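# Sort batteries into bin M, except the 9-volt

## Task

Place every battery in the bin labelled M, but leave the nine-volt battery out of it. All other objects, including the nine-volt, must finish outside every bin and not above one. Nothing may stick out over a bin wall, and both bins must end up standing level.

## Robot and tools

Robot: two arms side by side, left_arm on the +y side and right_arm on the -y side. Each has a five-fingered hand: right_arm a right hand, left_arm its mirror image. Calibrated bases in the scene frame: left_arm (+0.031, +0.372, +0.004) m, right_arm (+0.054, -0.296, -0.003) m, both almost unrotated. A fixed post stands behind the arms. Loose objects can occasionally get a short push from outside.

Scene frame: origin at table-top height, halfway between the arms' nominal bases. +z is up, +x points out over the table, +y toward left_arm. Arm names do not match image sides. Reported hand poses (end_effector_position in metres, end_effector_quat_wxyz) use this frame and can be off by a few cm.

Hand point: a point that moves with the palm, 0.05 m in front of it and 0.15 m from the wrist mount along the fingers. Its +z runs along straight fingers, +y out of the palm, +x across the palm away from the thumb on the right hand (toward the thumb on the left hand). Straight fingers reach 0.06 to 0.07 m past the point; their centre lines sit 0.06 m behind it along -y. A wrist bracket on the little-finger side can strike things.

The 28-number row (every number in [-1, 1], always all 28 even if one arm is idle): left_arm dx, dy, dz, rx, ry, rz; left hand little, ring, middle, index, thumb_bend, thumb_turn, force_limit, speed; then the same fourteen for right_arm.
- Pose numbers are offsets, not poses. They are measured from that arm's Hand target as it stood when the action or call began, along that Hand target's own axes. 1.0 equals 0.6 m or 180 degrees; rx, ry, rz form one rotation vector. Six zeros mean no new request for that arm. Repeating an offset moves the arm further.
- Hand numbers are absolute targets: -1 open/straight, +1 closed. thumb_turn -1 puts the thumb beside the palm, +1 opposite the fingers. force_limit maps -1 to about 0 N and +1 to 10 N (15 N for the two thumb motors). speed rises linearly from near zero at -1 to full at +0.48 and stays full up to +1. No value means 'unchanged': to keep a hand as it is, resend the eight numbers of its last executed row (or, before any, its hand_measured plus hand_force_limit and hand_speed).

Tools:
- execute_actions(actions, cameras): actions is a list of actions; each action is a table of up to 15 rows, one row per 1/30 s step. A short table repeats its last row up to step 15. Every row in an action counts from the pose at that action's start. An empty list returns camera images; cameras picks names or ["all"].
- move(target, speed, blend, blocking, cameras): target is one 28-number row or a list of up to 15 rows; all offsets count from the Hand targets at the call's start, not from the previous target. speed is path top speed in m/s, 0.002 to 4.3 (default 0.25), rotation capped at twice that in rad/s; one value or one per target. blend in m rounds corners (0 = stop at each). Paths are straight, end together, are cut after 10 s, and do not avoid obstacles or the other arm. blocking=false returns early while the move continues. The result adds a move: line (done, off_target, moving, held, fault) and limits (paced = pose clipped, held = steps withheld).
- wait(seconds 0 to 3600): lets time pass without new commands.
- stop(): brakes a running move.
- zoom_image(camera, region [x0,y0,x1,y1] in pixels, at most 504 each way): enlarges part of the newest image from cam_high (896x504), cam_left_wrist or cam_right_wrist (672x504 each, fisheye).
- show_instructions(): shows the reference pages. finished_scene(scene=1): ends permanently.

Results: Hand target is the last commanded pose after clipping; the next offsets start from it. The hand often rests 1 to 3 cm (sometimes 5) short of it, usually low, without touching anything; the next execute_actions call re-requests it, or send the remaining gap as an offset. Orientation commands are clipped to within 40 degrees of the current one each step. hand_measured, hand_stopped_by (moving, target, force, stalled, fault) and hand_load_n list six motor values in row order; load near 0 on a closed hand signals a lost grip. Joint torques include offsets and noise; Joint velocities may show 'within noise'.

Gripping: with thumb_turn +1, the hand wraps objects about 0.035 to 0.065 m thick, handles down to about 0.025 m; thumb tip against index pad pinches light items up to ~0.08 m. A motor starts only when its target changes by at least 0.002, then locks on reaching target or force_limit. For a gentle grip close at speed -0.94 or below. To squeeze harder, raise force_limit and send a more closed target; to release, send a target more open than hand_measured.

Avoid: dropping anything (even a few mm), releasing moving objects, fast or hard contact, shoving heavy or fixed items, and anything leaving the table. Never let the arms or hands collide or grip each other. Stretched arms, heavy holds or pushing into unreachable poses heat motors; at 100 °C an arm goes limp for 30 to 60 s (MOTOR HOT appears from 85 °C). A stalled arm keeps pressing until commanded back past its hand point. Joint ranges (rad): waist ±2.880, shoulder 0 to 3.142, elbow 0 to 3.019, wrist pitch -1.693 to 1.571, wrist yaw ±1.571, wrist roll ±2.094.

Each tool is called after "Emit:" by a JSON object that holds its "method" and its "body", one argument or row to a line.

Reference images:

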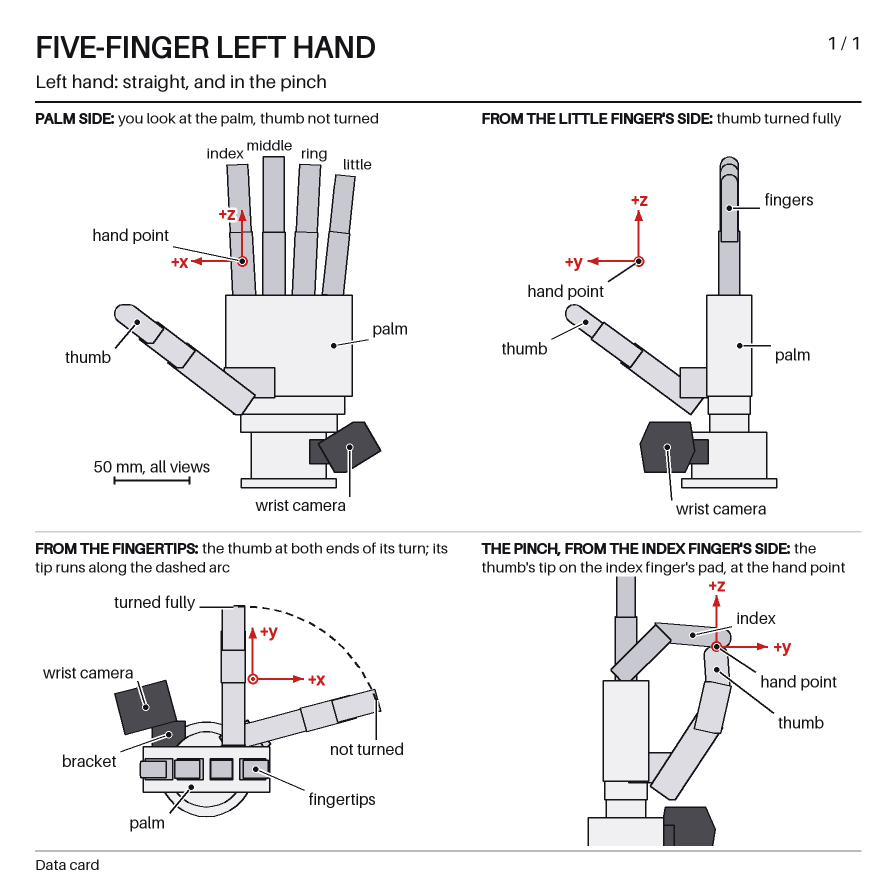

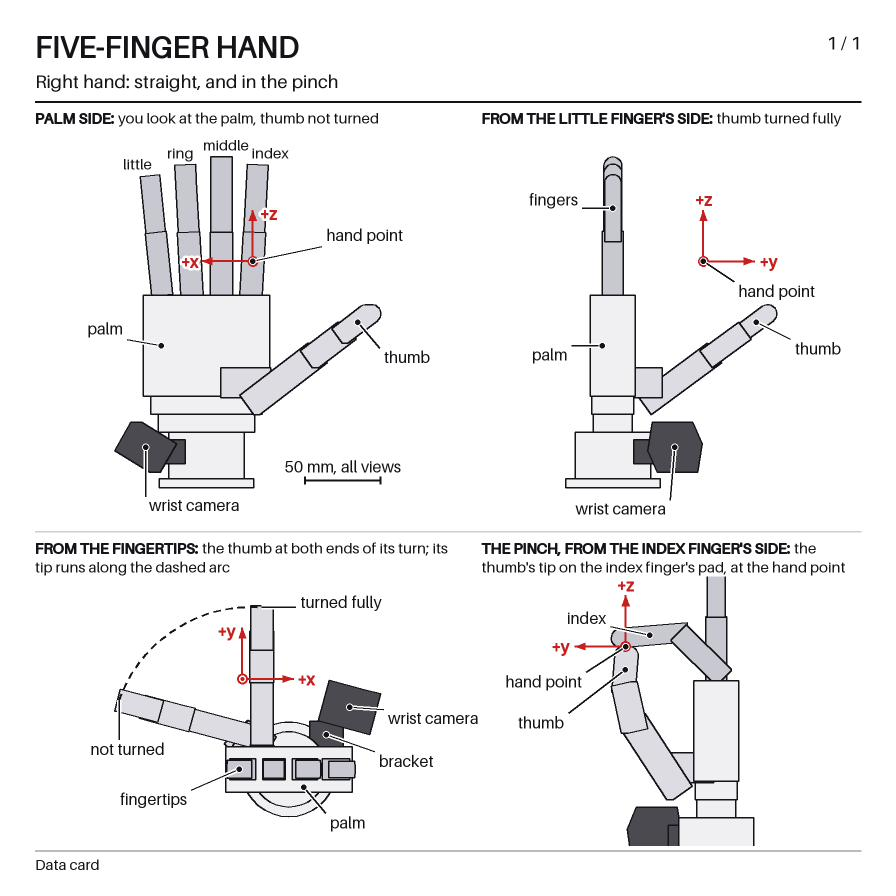

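## Session

Emit:
{"method": "execute_actions", "body": {
  "actions": []
}}

Scene clock: 0.00 s.
left_arm: end_effector_position=(+0.5693, -0.2677, +0.2645) hand_measured=(-1.000, -1.000, -1.000, -1.000, -1.000, -1.000) hand_load_n=(+0.0, +0.0, +0.0, +0.0, +0.0, +0.0) hand_stopped_by=(target, target, target, target, target, target) hand_force_limit=0.00 hand_speed=-0.80 end_effector_quat_wxyz=(+0.448, +0.019, +0.668, -0.594) | right_arm: end_effector_position=(+0.3643, -0.3171, +0.3114) hand_measured=(-1.000, -1.000, -1.000, -1.000, -1.000, -1.000) hand_load_n=(+0.0, +0.0, +0.0, +0.0, +0.0, +0.0) hand_stopped_by=(target, target, target, target, target, target) hand_force_limit=0.00 hand_speed=-0.80 end_effector_quat_wxyz=(-0.056, +0.700, -0.471, +0.534)
Joint positions: left_arm=[-0.909 1.925 1.481 0.551 0.086 0.665] | right_arm=[0.387 0.676 0.875 -0.816 0.749 -0.423]
Joint velocities: within noise
Joint torques (N m): no reading
Heat: left arm: hottest shoulder 27 °C; right arm: hottest shoulder 25 °C.
Hand target: left_arm +0.5724, -0.2713, +0.2779; +0.453, +0.019, +0.659, -0.600 | right_arm +0.3672, -0.3160, +0.3241; -0.065, +0.693, -0.473, +0.540

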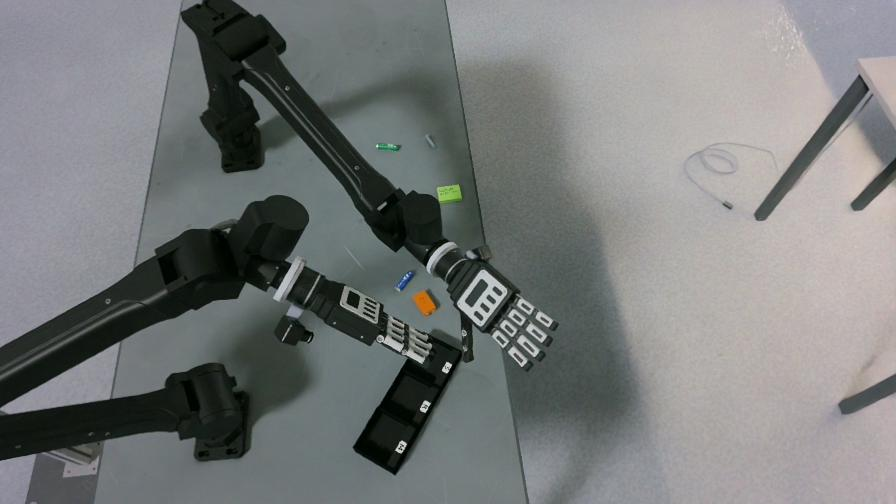

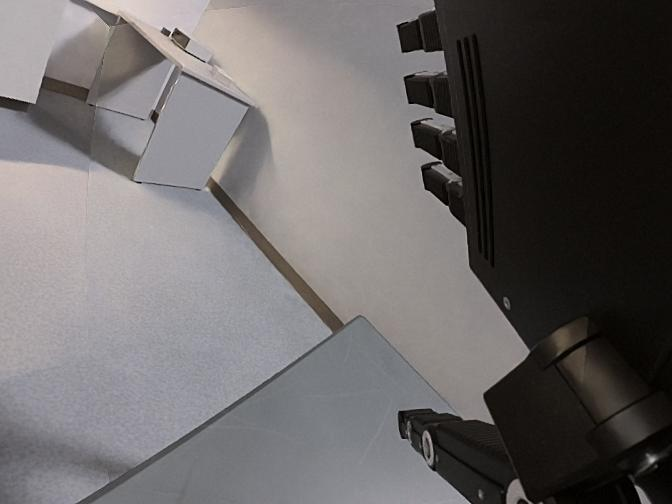

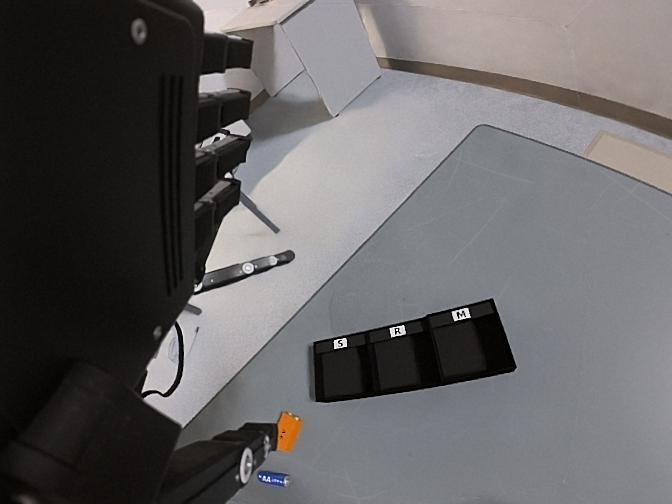

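Emit:
{"method": "zoom_image", "body": {
  "camera": "cam_high",
  "region": [340, 120, 500, 240]
}}

Emit:
{"method": "zoom_image", "body": {
  "camera": "cam_high",
  "region": [340, 240, 540, 480]
}}

Emit:
{"method": "zoom_image", "body": {
  "camera": "cam_right_wrist",
  "region": [200, 280, 540, 504]
}}

Scaled by 3.150 from the camera's image (finer frame: 1280x720).

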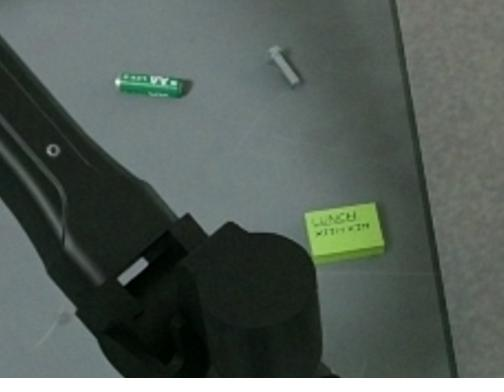

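Scaled by 2.100 from the camera's image (finer frame: 1280x720).

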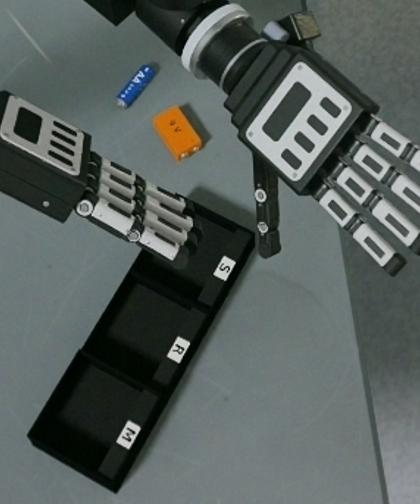

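Scaled by 1.482 from the camera's image (finer frame: 960x720).

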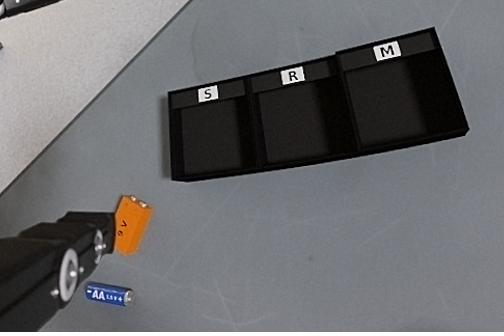

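Emit:
{"method": "zoom_image", "body": {
  "camera": "cam_high",
  "region": [140, 60, 320, 200]
}}

Emit:
{"method": "zoom_image", "body": {
  "camera": "cam_high",
  "region": [140, 340, 320, 480]
}}

Scaled by 2.800 from the camera's image (finer frame: 1280x720).

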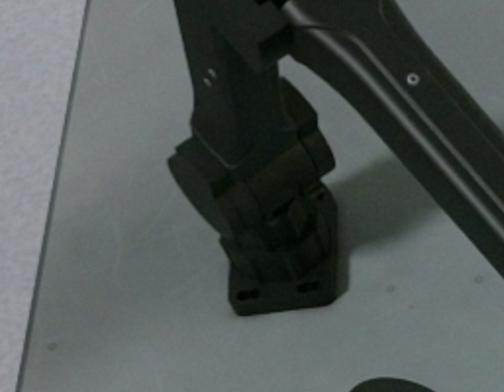

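Scaled by 2.800 from the camera's image (finer frame: 1280x720).

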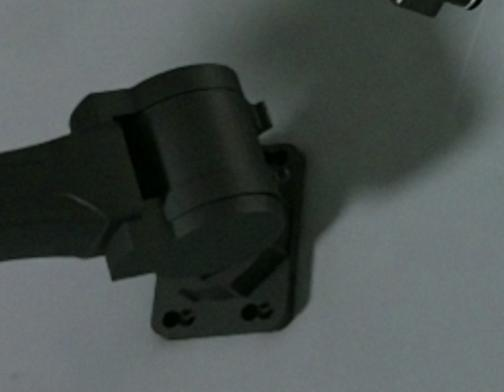

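Emit:
{"method": "move", "body": {
  "target": [
    [-0.30, -0.051, -0.551, 0, 0, 0, -1, -1, -1, -1, -1, -1, 0, -0.8, 0, 0, 0, 0, 0, 0, -1, -1, -1, -1, -1, -1, 0, -0.8]
  ],
  "cameras": ["all"]
}}

Scene clock: 118.27 s.
left_arm: end_effector_position=(+0.4725, +0.0812, +0.3829) hand_measured=(-1.000, -1.000, -1.000, -1.000, -1.000, -1.000) hand_load_n=(+0.0, +0.0, +0.0, +0.0, +0.0, +0.0) hand_stopped_by=(target, target, target, target, target, target) hand_force_limit=0.00 hand_speed=-0.80 end_effector_quat_wxyz=(+0.466, +0.027, +0.650, -0.600) | right_arm: end_effector_position=(+0.3643, -0.3171, +0.3114) hand_measured=(-1.000, -1.000, -1.000, -1.000, -1.000, -1.000) hand_load_n=(+0.0, +0.0, +0.0, +0.0, +0.0, +0.0) hand_stopped_by=(target, target, target, target, target, target) hand_force_limit=0.00 hand_speed=-0.80 end_effector_quat_wxyz=(-0.056, +0.700, -0.471, +0.534)
Joint positions: left_arm=[-0.451 1.061 0.815 0.426 0.536 0.61] | right_arm=[0.387 0.676 0.875 -0.816 0.749 -0.423]
Joint torques (N m): left_arm=[0.09 -6.59 7.88 1.1 -0.01 -0.16] | right_arm=[-1.14 -2.08 13.01 2.06 0.37 -0.13]
Heat: left arm: hottest shoulder 34 °C; right arm: hottest elbow 43 °C.
Hand target: left_arm +0.4711, +0.0809, +0.3700; +0.453, +0.019, +0.659, -0.600 | right_arm +0.3672, -0.3160, +0.3241; -0.065, +0.693, -0.473, +0.540
Off the commanded pose: left_arm 0.013 m, 2 deg | right_arm 0.013 m, 2 deg.
move: off_target (left_arm)

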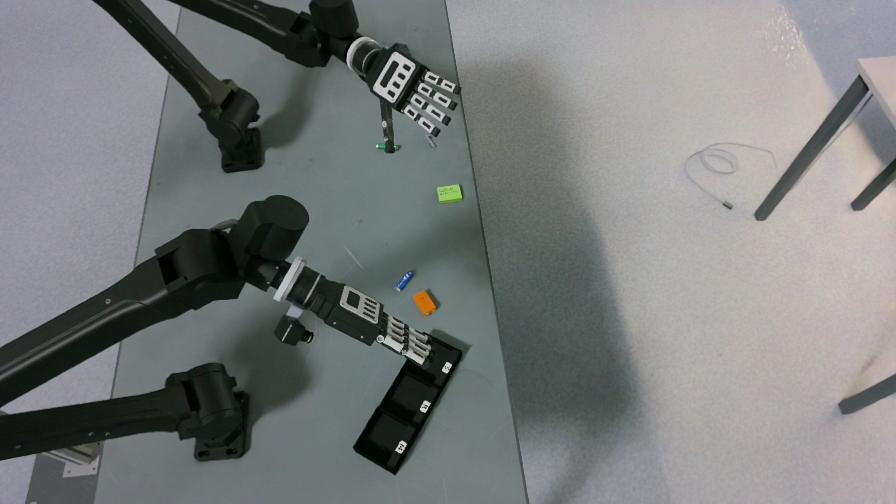

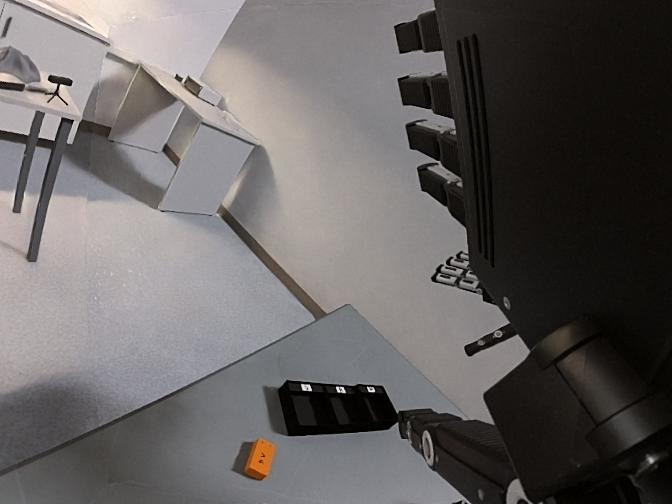

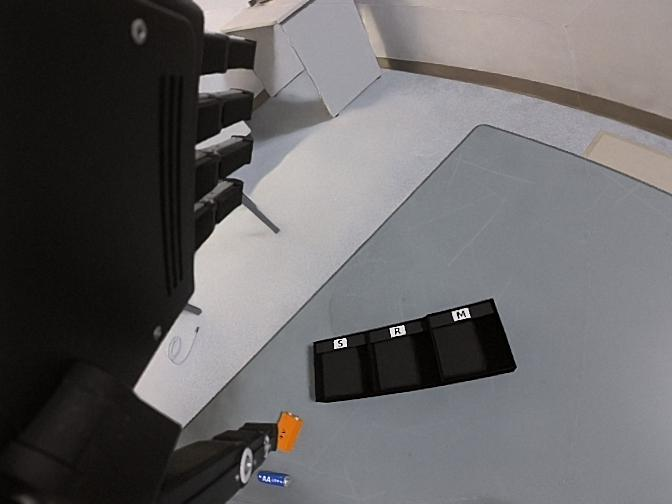

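Emit:
{"method": "zoom_image", "body": {
  "camera": "cam_high",
  "region": [0, 200, 320, 504]
}}

Emit:
{"method": "zoom_image", "body": {
  "camera": "cam_high",
  "region": [0, 350, 150, 504]
}}

Scaled by 1.575 from the camera's image (finer frame: 1280x720).

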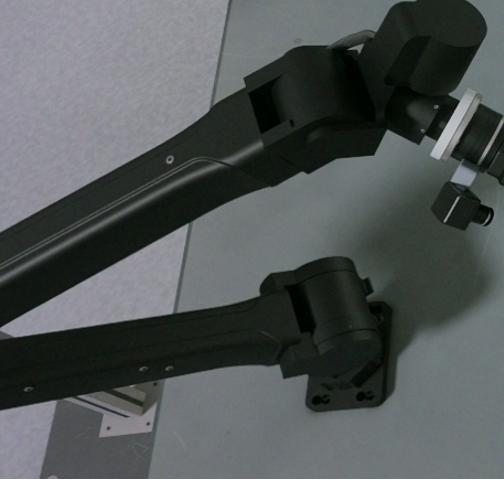

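Scaled by 3.273 from the camera's image (finer frame: 1280x720).

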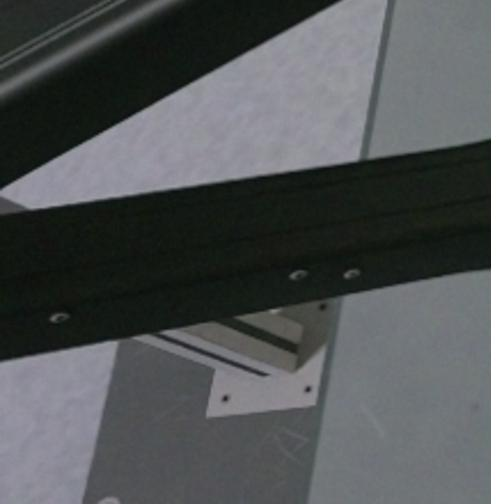

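Emit:
{"method": "move", "body": {
  "target": [0, 0, 0, 0, 0, 0, -1, -1, -1, -1, -1, -1, 0, -0.8, 0.408, 0.491, -0.083, -0.355, 0.297, 0.2165, -1, -1, -1, -1, -1, -1, 0, -0.8],
  "cameras": ["all"]
}}

Scene clock: 202.37 s.
left_arm: end_effector_position=(+0.4725, +0.0812, +0.3829) hand_measured=(-1.000, -1.000, -1.000, -1.000, -1.000, -1.000) hand_load_n=(+0.0, +0.0, +0.0, +0.0, +0.5, -0.5) hand_stopped_by=(target, target, target, target, target, target) hand_force_limit=0.00 hand_speed=-0.80 end_effector_quat_wxyz=(+0.466, +0.027, +0.650, -0.600) | right_arm: end_effector_position=(+0.1417, -0.6243, +0.3112) hand_measured=(-1.000, -1.000, -1.000, -1.000, -1.000, -1.000) hand_load_n=(+0.0, +0.0, +0.0, +0.0, +0.0, +0.0) hand_stopped_by=(target, target, target, target, target, target) hand_force_limit=0.00 hand_speed=-0.80 end_effector_quat_wxyz=(-0.345, -0.165, +0.838, -0.389)
Joint positions: left_arm=[-0.451 1.061 0.815 0.426 0.536 0.61] | right_arm=[-0.84 0.981 1.078 -1.104 0.997 0.005]
Joint torques (N m): left_arm=[0.38 -6.53 7.95 1.17 -0.03 -0.18] | right_arm=[-1.79 -5.3 15.38 1.14 0.69 -0.06]
Heat: left arm: hottest elbow 31 °C; right arm: hottest elbow 46 °C.
Hand target: left_arm +0.4711, +0.0809, +0.3700; +0.453, +0.019, +0.659, -0.600 | right_arm +0.1469, -0.6330, +0.3352; -0.334, -0.144, +0.837, -0.409
Off the commanded pose: left_arm 0.013 m, 2 deg | right_arm 0.026 m, 4 deg.
move: off_target (right_arm)

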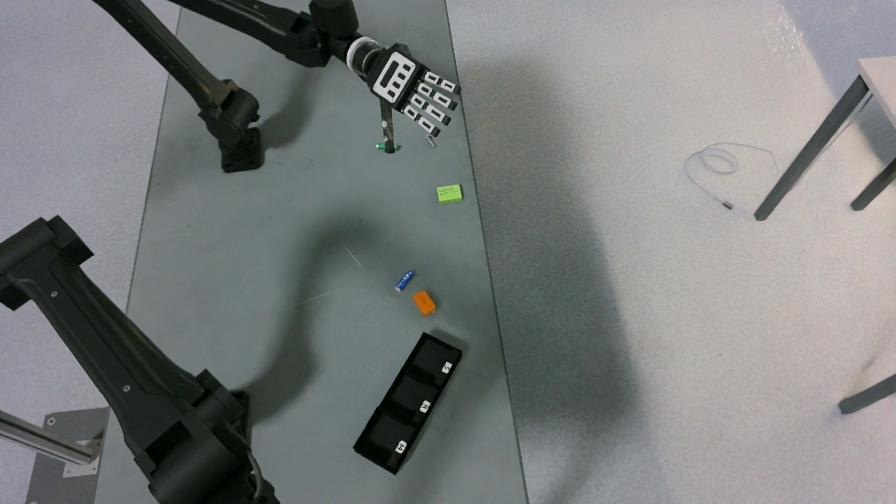

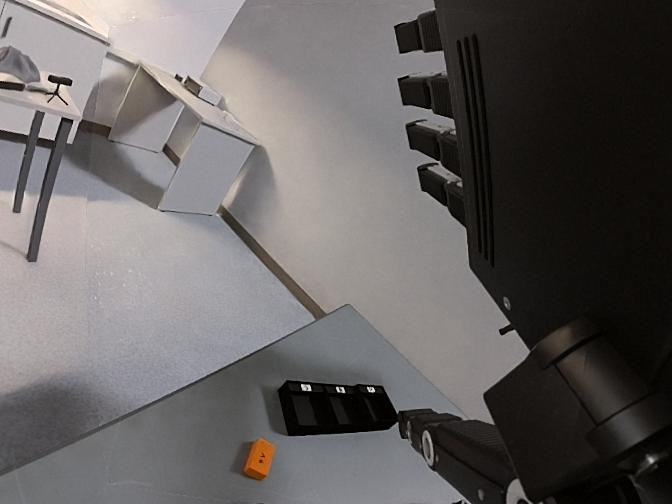

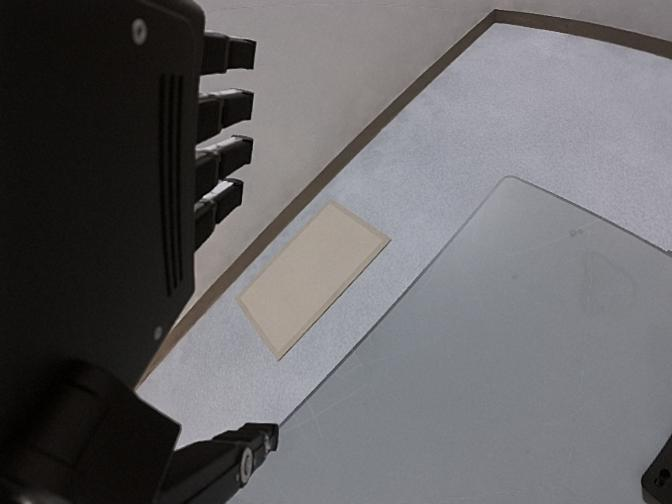

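Emit:
{"method": "zoom_image", "body": {
  "camera": "cam_high",
  "region": [340, 250, 500, 480]
}}

Emit:
{"method": "zoom_image", "body": {
  "camera": "cam_left_wrist",
  "region": [220, 350, 480, 504]
}}

Scaled by 2.191 from the camera's image (finer frame: 1280x720).

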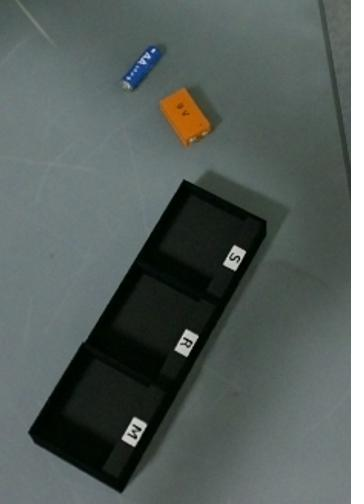

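Scaled by 1.938 from the camera's image (finer frame: 960x720).

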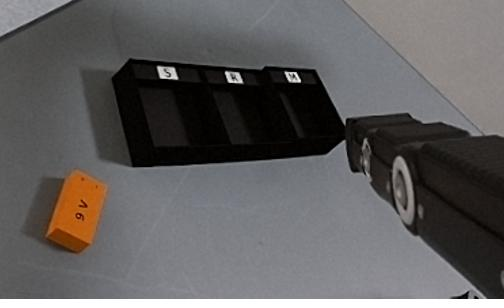

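Emit:
{"method": "move", "body": {
  "target": [
    [0.3958, 0.1983, -0.0085, -0.2127, -0.0555, -0.2251, -1, -1, -0.3, -0.3, -0.3, 1, 0, -0.3, 0, 0, 0, 0, 0, 0, -1, -1, -1, -1, -1, -1, 0, -0.8]
  ],
  "cameras": ["all"]
}}

Scene clock: 243.83 s.
left_arm: end_effector_position=(+0.3980, -0.0019, +0.1309) hand_measured=(-1.000, -1.000, -0.300, -0.300, -0.300, +1.000) hand_load_n=(+0.0, +0.0, +0.0, -0.5, +0.0, +0.0) hand_stopped_by=(target, target, target, target, target, target) hand_force_limit=0.00 hand_speed=-0.30 end_effector_quat_wxyz=(+0.261, -0.398, +0.741, -0.474) | right_arm: end_effector_position=(+0.1418, -0.6243, +0.3112) hand_measured=(-1.000, -1.000, -1.000, -1.000, -1.000, -1.000) hand_load_n=(+0.0, +0.0, +0.0, +0.0, +0.0, +0.0) hand_stopped_by=(target, target, target, target, target, target) hand_force_limit=0.00 hand_speed=-0.80 end_effector_quat_wxyz=(-0.345, -0.165, +0.838, -0.389)
Joint positions: left_arm=[-0.847 1.31 0.698 0.174 -0.21 -0.087] | right_arm=[-0.84 0.981 1.078 -1.104 0.997 0.006]
Joint torques (N m): left_arm=[-0.5 -8.82 7.99 1.11 -0.32 -0.18] | right_arm=[-1.73 -5.3 15.41 1.16 0.69 -0.02]
Heat: left arm: hottest elbow 31 °C; right arm: hottest elbow 50 °C.
Hand target: left_arm +0.3962, -0.0051, +0.1300; +0.257, -0.402, +0.741, -0.472 | right_arm +0.1469, -0.6330, +0.3352; -0.334, -0.144, +0.837, -0.409
Off the commanded pose: left_arm 0.004 m, 1 deg | right_arm 0.026 m, 3 deg.
move: done

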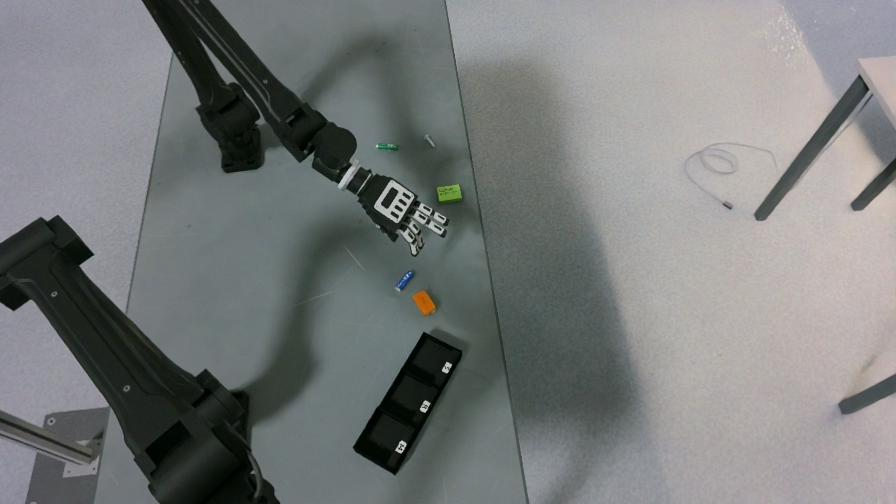

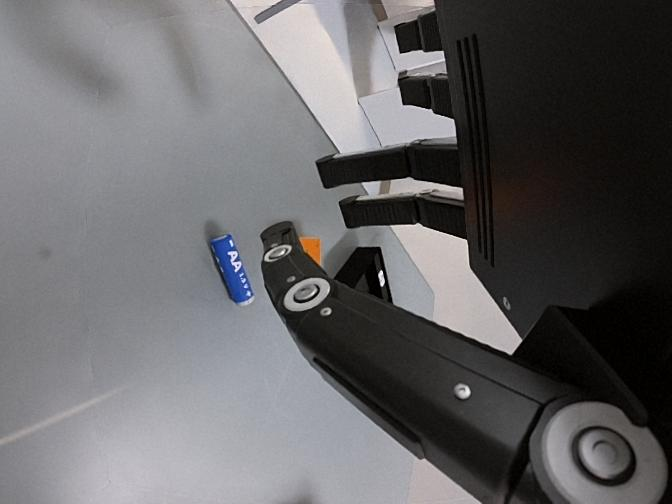

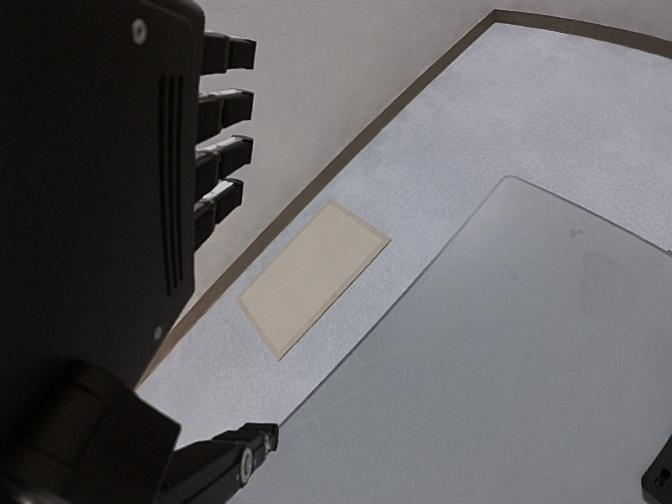

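Emit:
{"method": "zoom_image", "body": {
  "camera": "cam_high",
  "region": [360, 180, 480, 320]
}}

Emit:
{"method": "zoom_image", "body": {
  "camera": "cam_left_wrist",
  "region": [150, 100, 450, 400]
}}

Scaled by 3.600 from the camera's image (finer frame: 1280x720).

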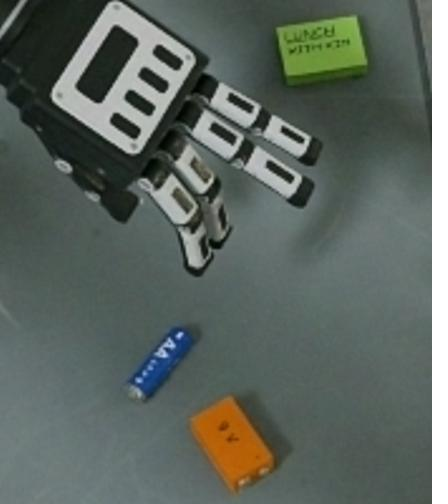

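Scaled by 1.680 from the camera's image (finer frame: 960x720).

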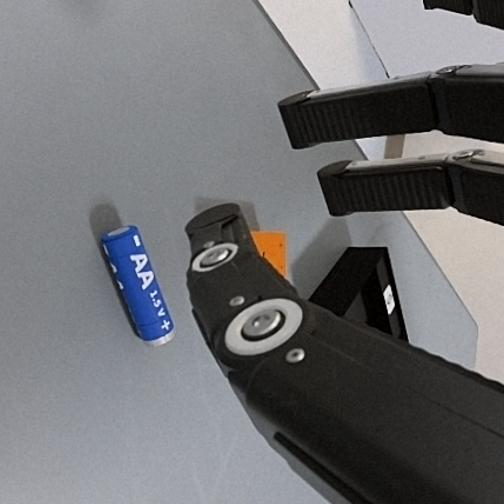

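Emit:
{"method": "move", "body": {
  "target": [
    [0.0095, 0.0839, 0.0569, 0, 0, 0, -1, -1, -0.3, -0.3, -0.3, 1, 0, -0.3, 0, 0, 0, 0, 0, 0, -1, -1, -1, -1, -1, -1, 0, -0.8]
  ],
  "cameras": ["cam_high", "cam_left_wrist"],
  "speed": 0.15
}}

Emit:
{"method": "zoom_image", "body": {
  "camera": "cam_high",
  "region": [360, 200, 480, 340]
}}

Scene clock: 268.00 s.
left_arm: end_effector_position=(+0.4046, -0.0112, +0.0689) hand_measured=(-1.000, -1.000, -0.300, -0.300, -0.300, +1.000) hand_load_n=(+0.0, +0.0, +0.0, +0.0, +0.0, +0.0) hand_stopped_by=(target, target, target, target, target, target) hand_force_limit=0.00 hand_speed=-0.30 end_effector_quat_wxyz=(+0.259, -0.401, +0.745, -0.465) | right_arm: end_effector_position=(+0.1418, -0.6243, +0.3112) hand_measured=(-1.000, -1.000, -1.000, -1.000, -1.000, -1.000) hand_load_n=(+0.0, +0.0, -0.5, +0.0, +0.0, +0.0) hand_stopped_by=(target, target, target, target, target, target) hand_force_limit=0.00 hand_speed=-0.80 end_effector_quat_wxyz=(-0.345, -0.165, +0.838, -0.389)
Joint positions: left_arm=[-0.853 1.477 0.666 0.353 -0.217 -0.091] | right_arm=[-0.84 0.981 1.078 -1.104 0.997 0.006]
Joint torques (N m): left_arm=[-1.03 -10.52 6 2.04 -0.32 -0.19] | right_arm=[-1.73 -5.19 15.39 1.16 0.7 -0.02]
Heat: left arm: hottest elbow 31 °C; right arm: hottest elbow 52 °C.
Hand target: left_arm +0.4014, -0.0151, +0.0700; +0.257, -0.402, +0.741, -0.472 | right_arm +0.1469, -0.6330, +0.3352; -0.334, -0.144, +0.837, -0.409
Off the commanded pose: left_arm 0.005 m, 1 deg | right_arm 0.026 m, 3 deg.
move: done

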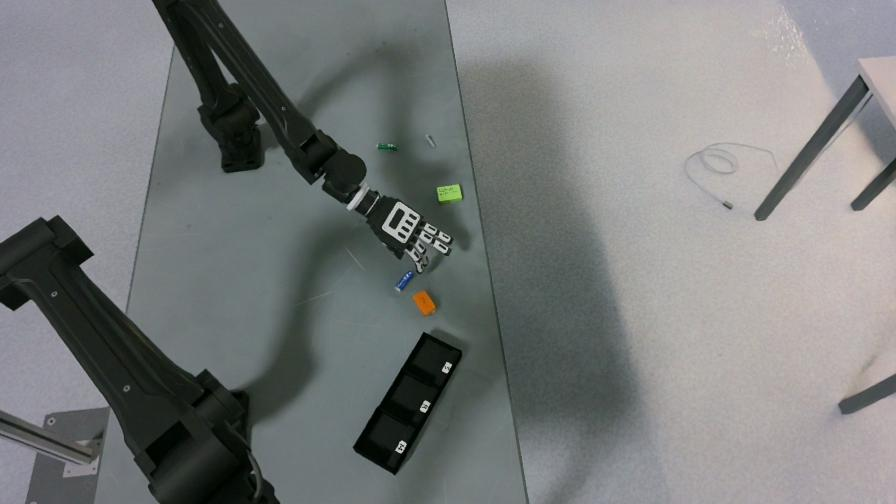

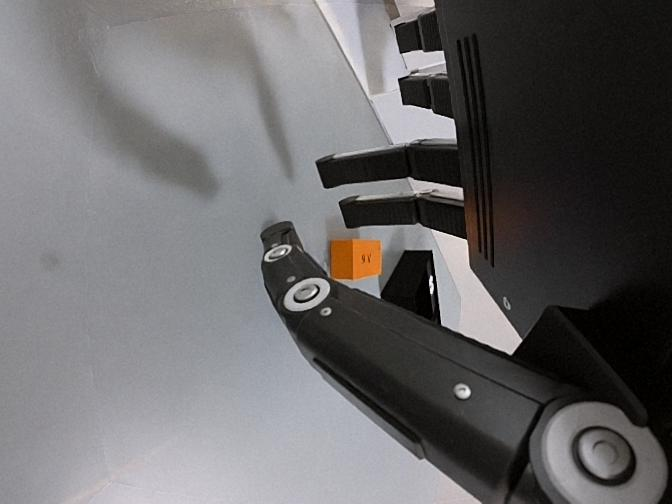

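Scaled by 3.600 from the camera's image (finer frame: 1280x720).

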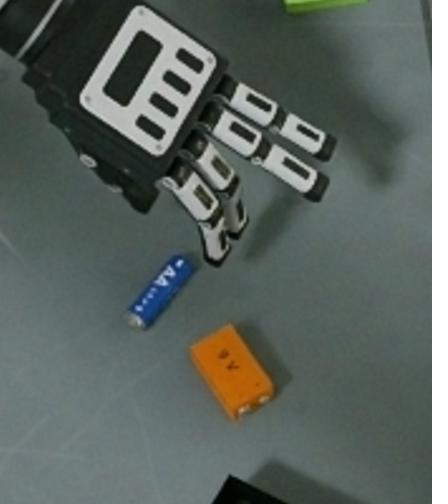

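Emit:
{"method": "move", "body": {
  "target": [
    [0.0167, 0.0513, 0.024, 0, 0, 0, -1, -1, -0.3, -0.3, -0.3, 1, 0, -0.3, 0, 0, 0, 0, 0, 0, -1, -1, -1, -1, -1, -1, 0, -0.8]
  ],
  "cameras": ["cam_high", "cam_left_wrist"],
  "speed": 0.1
}}

Emit:
{"method": "zoom_image", "body": {
  "camera": "cam_high",
  "region": [380, 220, 460, 320]
}}

Emit:
{"method": "zoom_image", "body": {
  "camera": "cam_left_wrist",
  "region": [200, 100, 450, 350]
}}

Scene clock: 282.73 s.
left_arm: end_effector_position=(+0.4003, -0.0222, +0.0423) hand_measured=(-1.000, -1.000, -0.300, -0.300, -0.300, +1.000) hand_load_n=(+0.0, +0.0, +0.0, +0.0, +0.0, +0.0) hand_stopped_by=(target, target, target, target, target, target) hand_force_limit=0.00 hand_speed=-0.30 end_effector_quat_wxyz=(+0.261, -0.400, +0.741, -0.472) | right_arm: end_effector_position=(+0.1418, -0.6243, +0.3112) hand_measured=(-1.000, -1.000, -1.000, -1.000, -1.000, -1.000) hand_load_n=(+0.0, +0.0, +0.0, +0.0, +0.0, +0.0) hand_stopped_by=(target, target, target, target, target, target) hand_force_limit=0.00 hand_speed=-0.80 end_effector_quat_wxyz=(-0.345, -0.165, +0.838, -0.389)
Joint positions: left_arm=[-0.88 1.563 0.648 0.468 -0.242 -0.104] | right_arm=[-0.84 0.981 1.078 -1.104 0.997 0.006]
Joint torques (N m): left_arm=[-0.5 -10.46 5.09 1.91 -0.24 -0.14] | right_arm=[-1.85 -5.3 15.39 1.17 0.69 -0.03]
Heat: left arm: hottest shoulder 29 °C; right arm: hottest elbow 53 °C.
Hand target: left_arm +0.3958, -0.0236, +0.0358; +0.257, -0.402, +0.741, -0.472 | right_arm +0.1469, -0.6330, +0.3352; -0.334, -0.144, +0.837, -0.409
Off the commanded pose: left_arm 0.008 m, 1 deg | right_arm 0.026 m, 3 deg.
move: done

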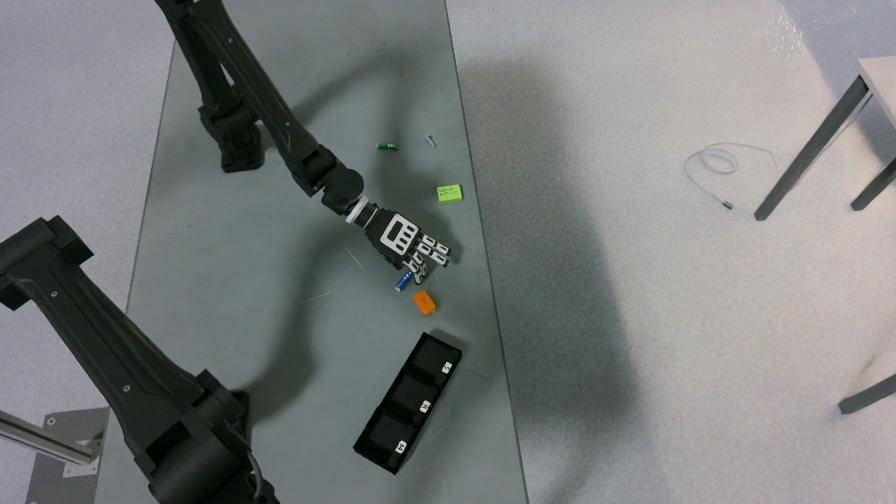

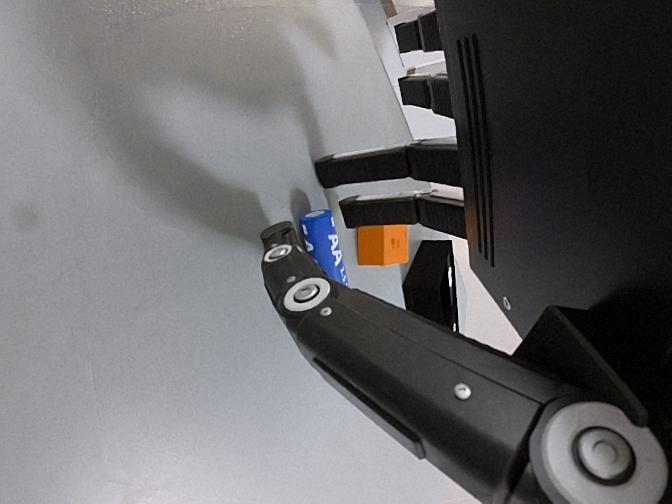

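Scaled by 5.040 from the camera's image (finer frame: 1280x720).

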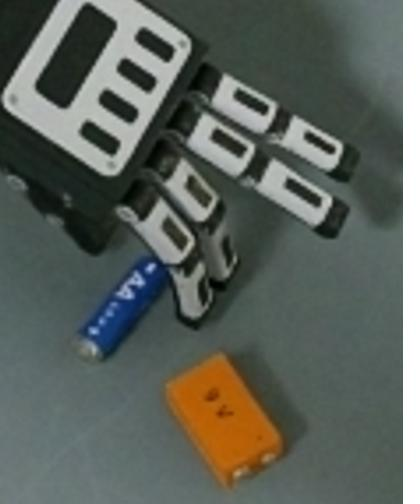

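Scaled by 2.016 from the camera's image (finer frame: 960x720).

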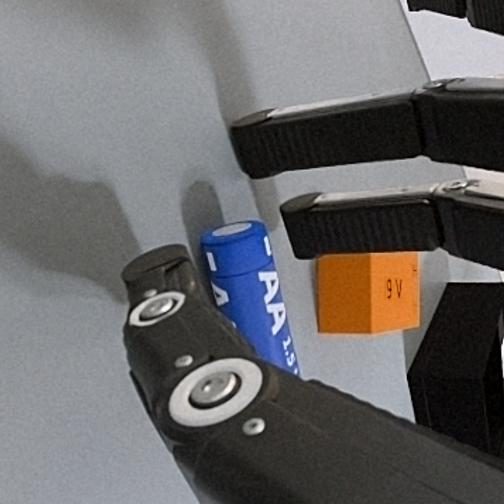

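Emit:
{"method": "move", "body": {
  "target": [
    [0.0067, 0.0197, 0.0092, 0, 0, 0, -1, -1, -0.3, -0.3, -0.3, 1, 0, -0.3, 0, 0, 0, 0, 0, 0, -1, -1, -1, -1, -1, -1, 0, -0.8]
  ],
  "cameras": ["cam_high", "cam_left_wrist"],
  "speed": 0.05
}}

Emit:
{"method": "zoom_image", "body": {
  "camera": "cam_high",
  "region": [380, 220, 460, 320]
}}

Emit:
{"method": "zoom_image", "body": {
  "camera": "cam_left_wrist",
  "region": [200, 100, 450, 350]
}}

Scene clock: 303.60 s.
left_arm: end_effector_position=(+0.4031, -0.0282, +0.0409) hand_measured=(-1.000, -1.000, -0.300, -0.300, -0.300, +1.000) hand_load_n=(+0.0, +0.0, -1.0, +0.0, +0.0, +0.0) hand_stopped_by=(target, target, target, target, target, target) hand_force_limit=0.00 hand_speed=-0.30 end_effector_quat_wxyz=(+0.265, -0.400, +0.733, -0.482) | right_arm: end_effector_position=(+0.1418, -0.6243, +0.3112) hand_measured=(-1.000, -1.000, -1.000, -1.000, -1.000, -1.000) hand_load_n=(+0.0, +0.0, +0.0, +0.0, +0.0, +0.0) hand_stopped_by=(target, target, target, target, target, target) hand_force_limit=0.00 hand_speed=-0.80 end_effector_quat_wxyz=(-0.345, -0.165, +0.838, -0.389)
Joint positions: left_arm=[-0.887 1.587 0.648 0.519 -0.252 -0.108] | right_arm=[-0.84 0.981 1.078 -1.104 0.997 0.006]
Joint torques (N m): left_arm=[-0.79 -9.29 4.56 1.8 -0.22 -0.18] | right_arm=[-1.73 -5.25 15.36 1.16 0.69 -0.02]
Heat: left arm: hottest shoulder 29 °C; right arm: hottest elbow 54 °C.
Hand target: left_arm +0.3938, -0.0269, +0.0228; +0.257, -0.402, +0.741, -0.472 | right_arm +0.1469, -0.6330, +0.3352; -0.334, -0.144, +0.837, -0.409
Off the commanded pose: left_arm 0.020 m, 2 deg | right_arm 0.026 m, 3 deg.
move: off_target (left_arm)

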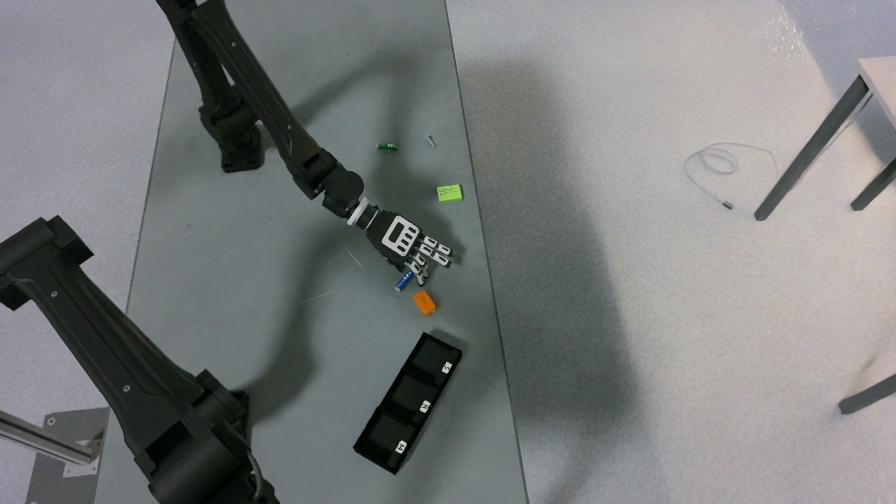

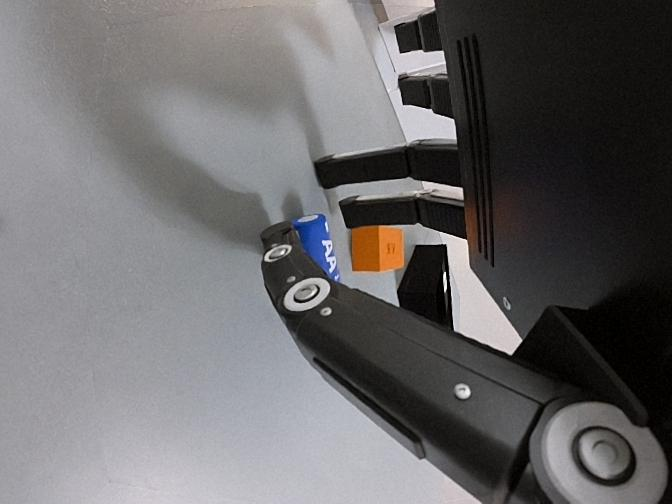

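Scaled by 5.040 from the camera's image (finer frame: 1280x720).

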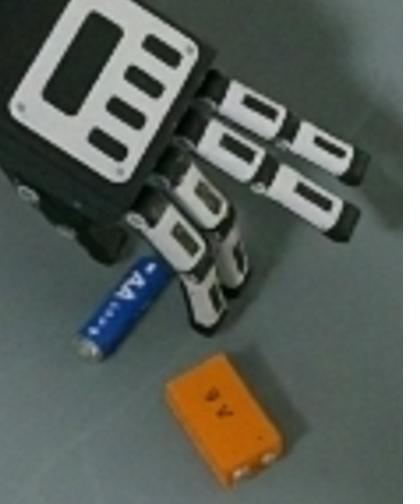

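Scaled by 2.016 from the camera's image (finer frame: 960x720).

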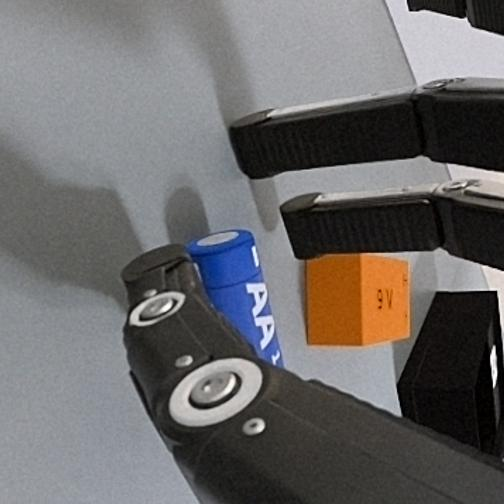

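Emit:
{"method": "move", "body": {
  "target": [
    [0.003, -0.03, 0.0, 0, 0, 0, -1, -1, -0.3, -0.3, -0.3, 1, 0, -0.3, 0, 0, 0, 0, 0, 0, -1, -1, -1, -1, -1, -1, 0, -0.8]
  ],
  "cameras": ["cam_high", "cam_left_wrist"],
  "speed": 0.05
}}

Emit:
{"method": "zoom_image", "body": {
  "camera": "cam_left_wrist",
  "region": [200, 100, 450, 350]
}}

Scene clock: 320.27 s.
left_arm: end_effector_position=(+0.4004, -0.0258, +0.0402) hand_measured=(-1.000, -1.000, -0.300, -0.300, -0.300, +1.000) hand_load_n=(+0.0, -0.5, +1.0, +0.0, +0.0, +0.0) hand_stopped_by=(target, target, target, target, target, target) hand_force_limit=0.00 hand_speed=-0.30 end_effector_quat_wxyz=(+0.263, -0.401, +0.738, -0.475) | right_arm: end_effector_position=(+0.1418, -0.6243, +0.3112) hand_measured=(-1.000, -1.000, -1.000, -1.000, -1.000, -1.000) hand_load_n=(+0.0, +0.0, +0.0, +0.0, +0.0, +0.0) hand_stopped_by=(target, target, target, target, target, target) hand_force_limit=0.00 hand_speed=-0.80 end_effector_quat_wxyz=(-0.345, -0.165, +0.838, -0.389)
Joint positions: left_arm=[-0.888 1.577 0.648 0.492 -0.252 -0.109] | right_arm=[-0.84 0.981 1.078 -1.104 0.997 0.006]
Joint torques (N m): left_arm=[-0.73 -10.99 7.02 0.7 -0.21 -0.15] | right_arm=[-1.67 -5.25 15.39 1.14 0.69 -0.02]
Heat: left arm: hottest shoulder 29 °C; right arm: hottest elbow 54 °C.
Hand target: left_arm +0.3991, -0.0326, +0.0392; +0.257, -0.402, +0.741, -0.472 | right_arm +0.1469, -0.6330, +0.3352; -0.334, -0.144, +0.837, -0.409
Off the commanded pose: left_arm 0.007 m, 1 deg | right_arm 0.026 m, 3 deg.
move: done

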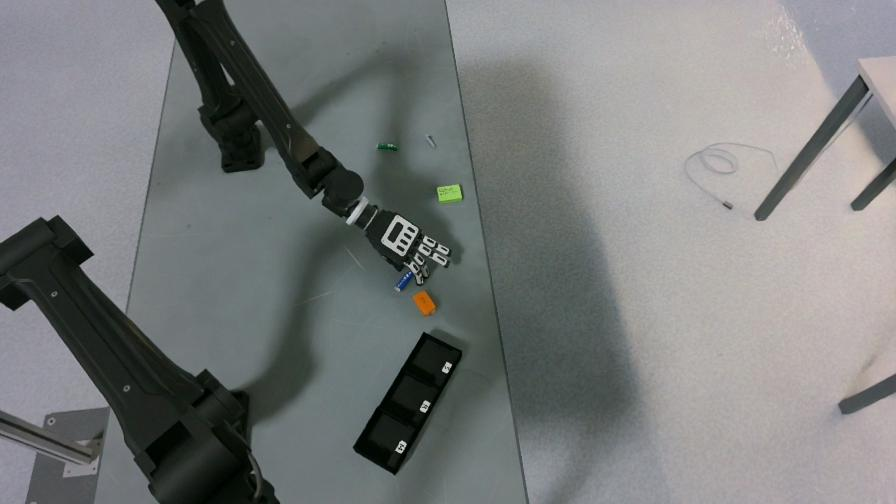

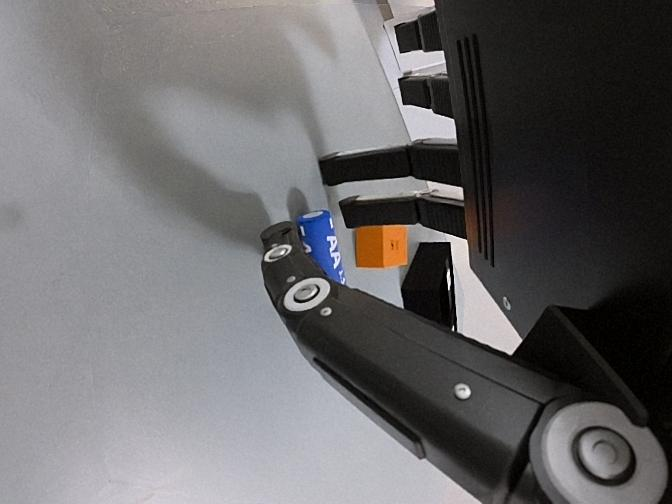

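Scaled by 2.016 from the camera's image (finer frame: 960x720).

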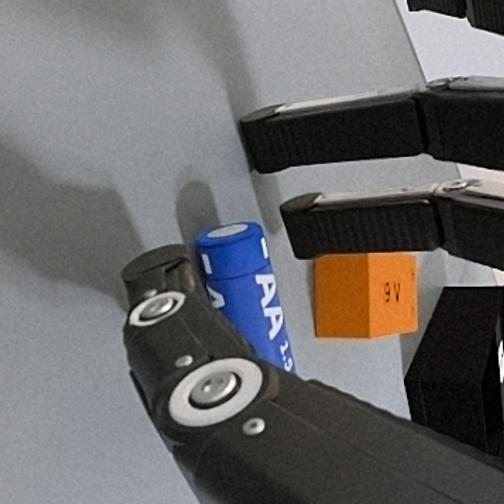

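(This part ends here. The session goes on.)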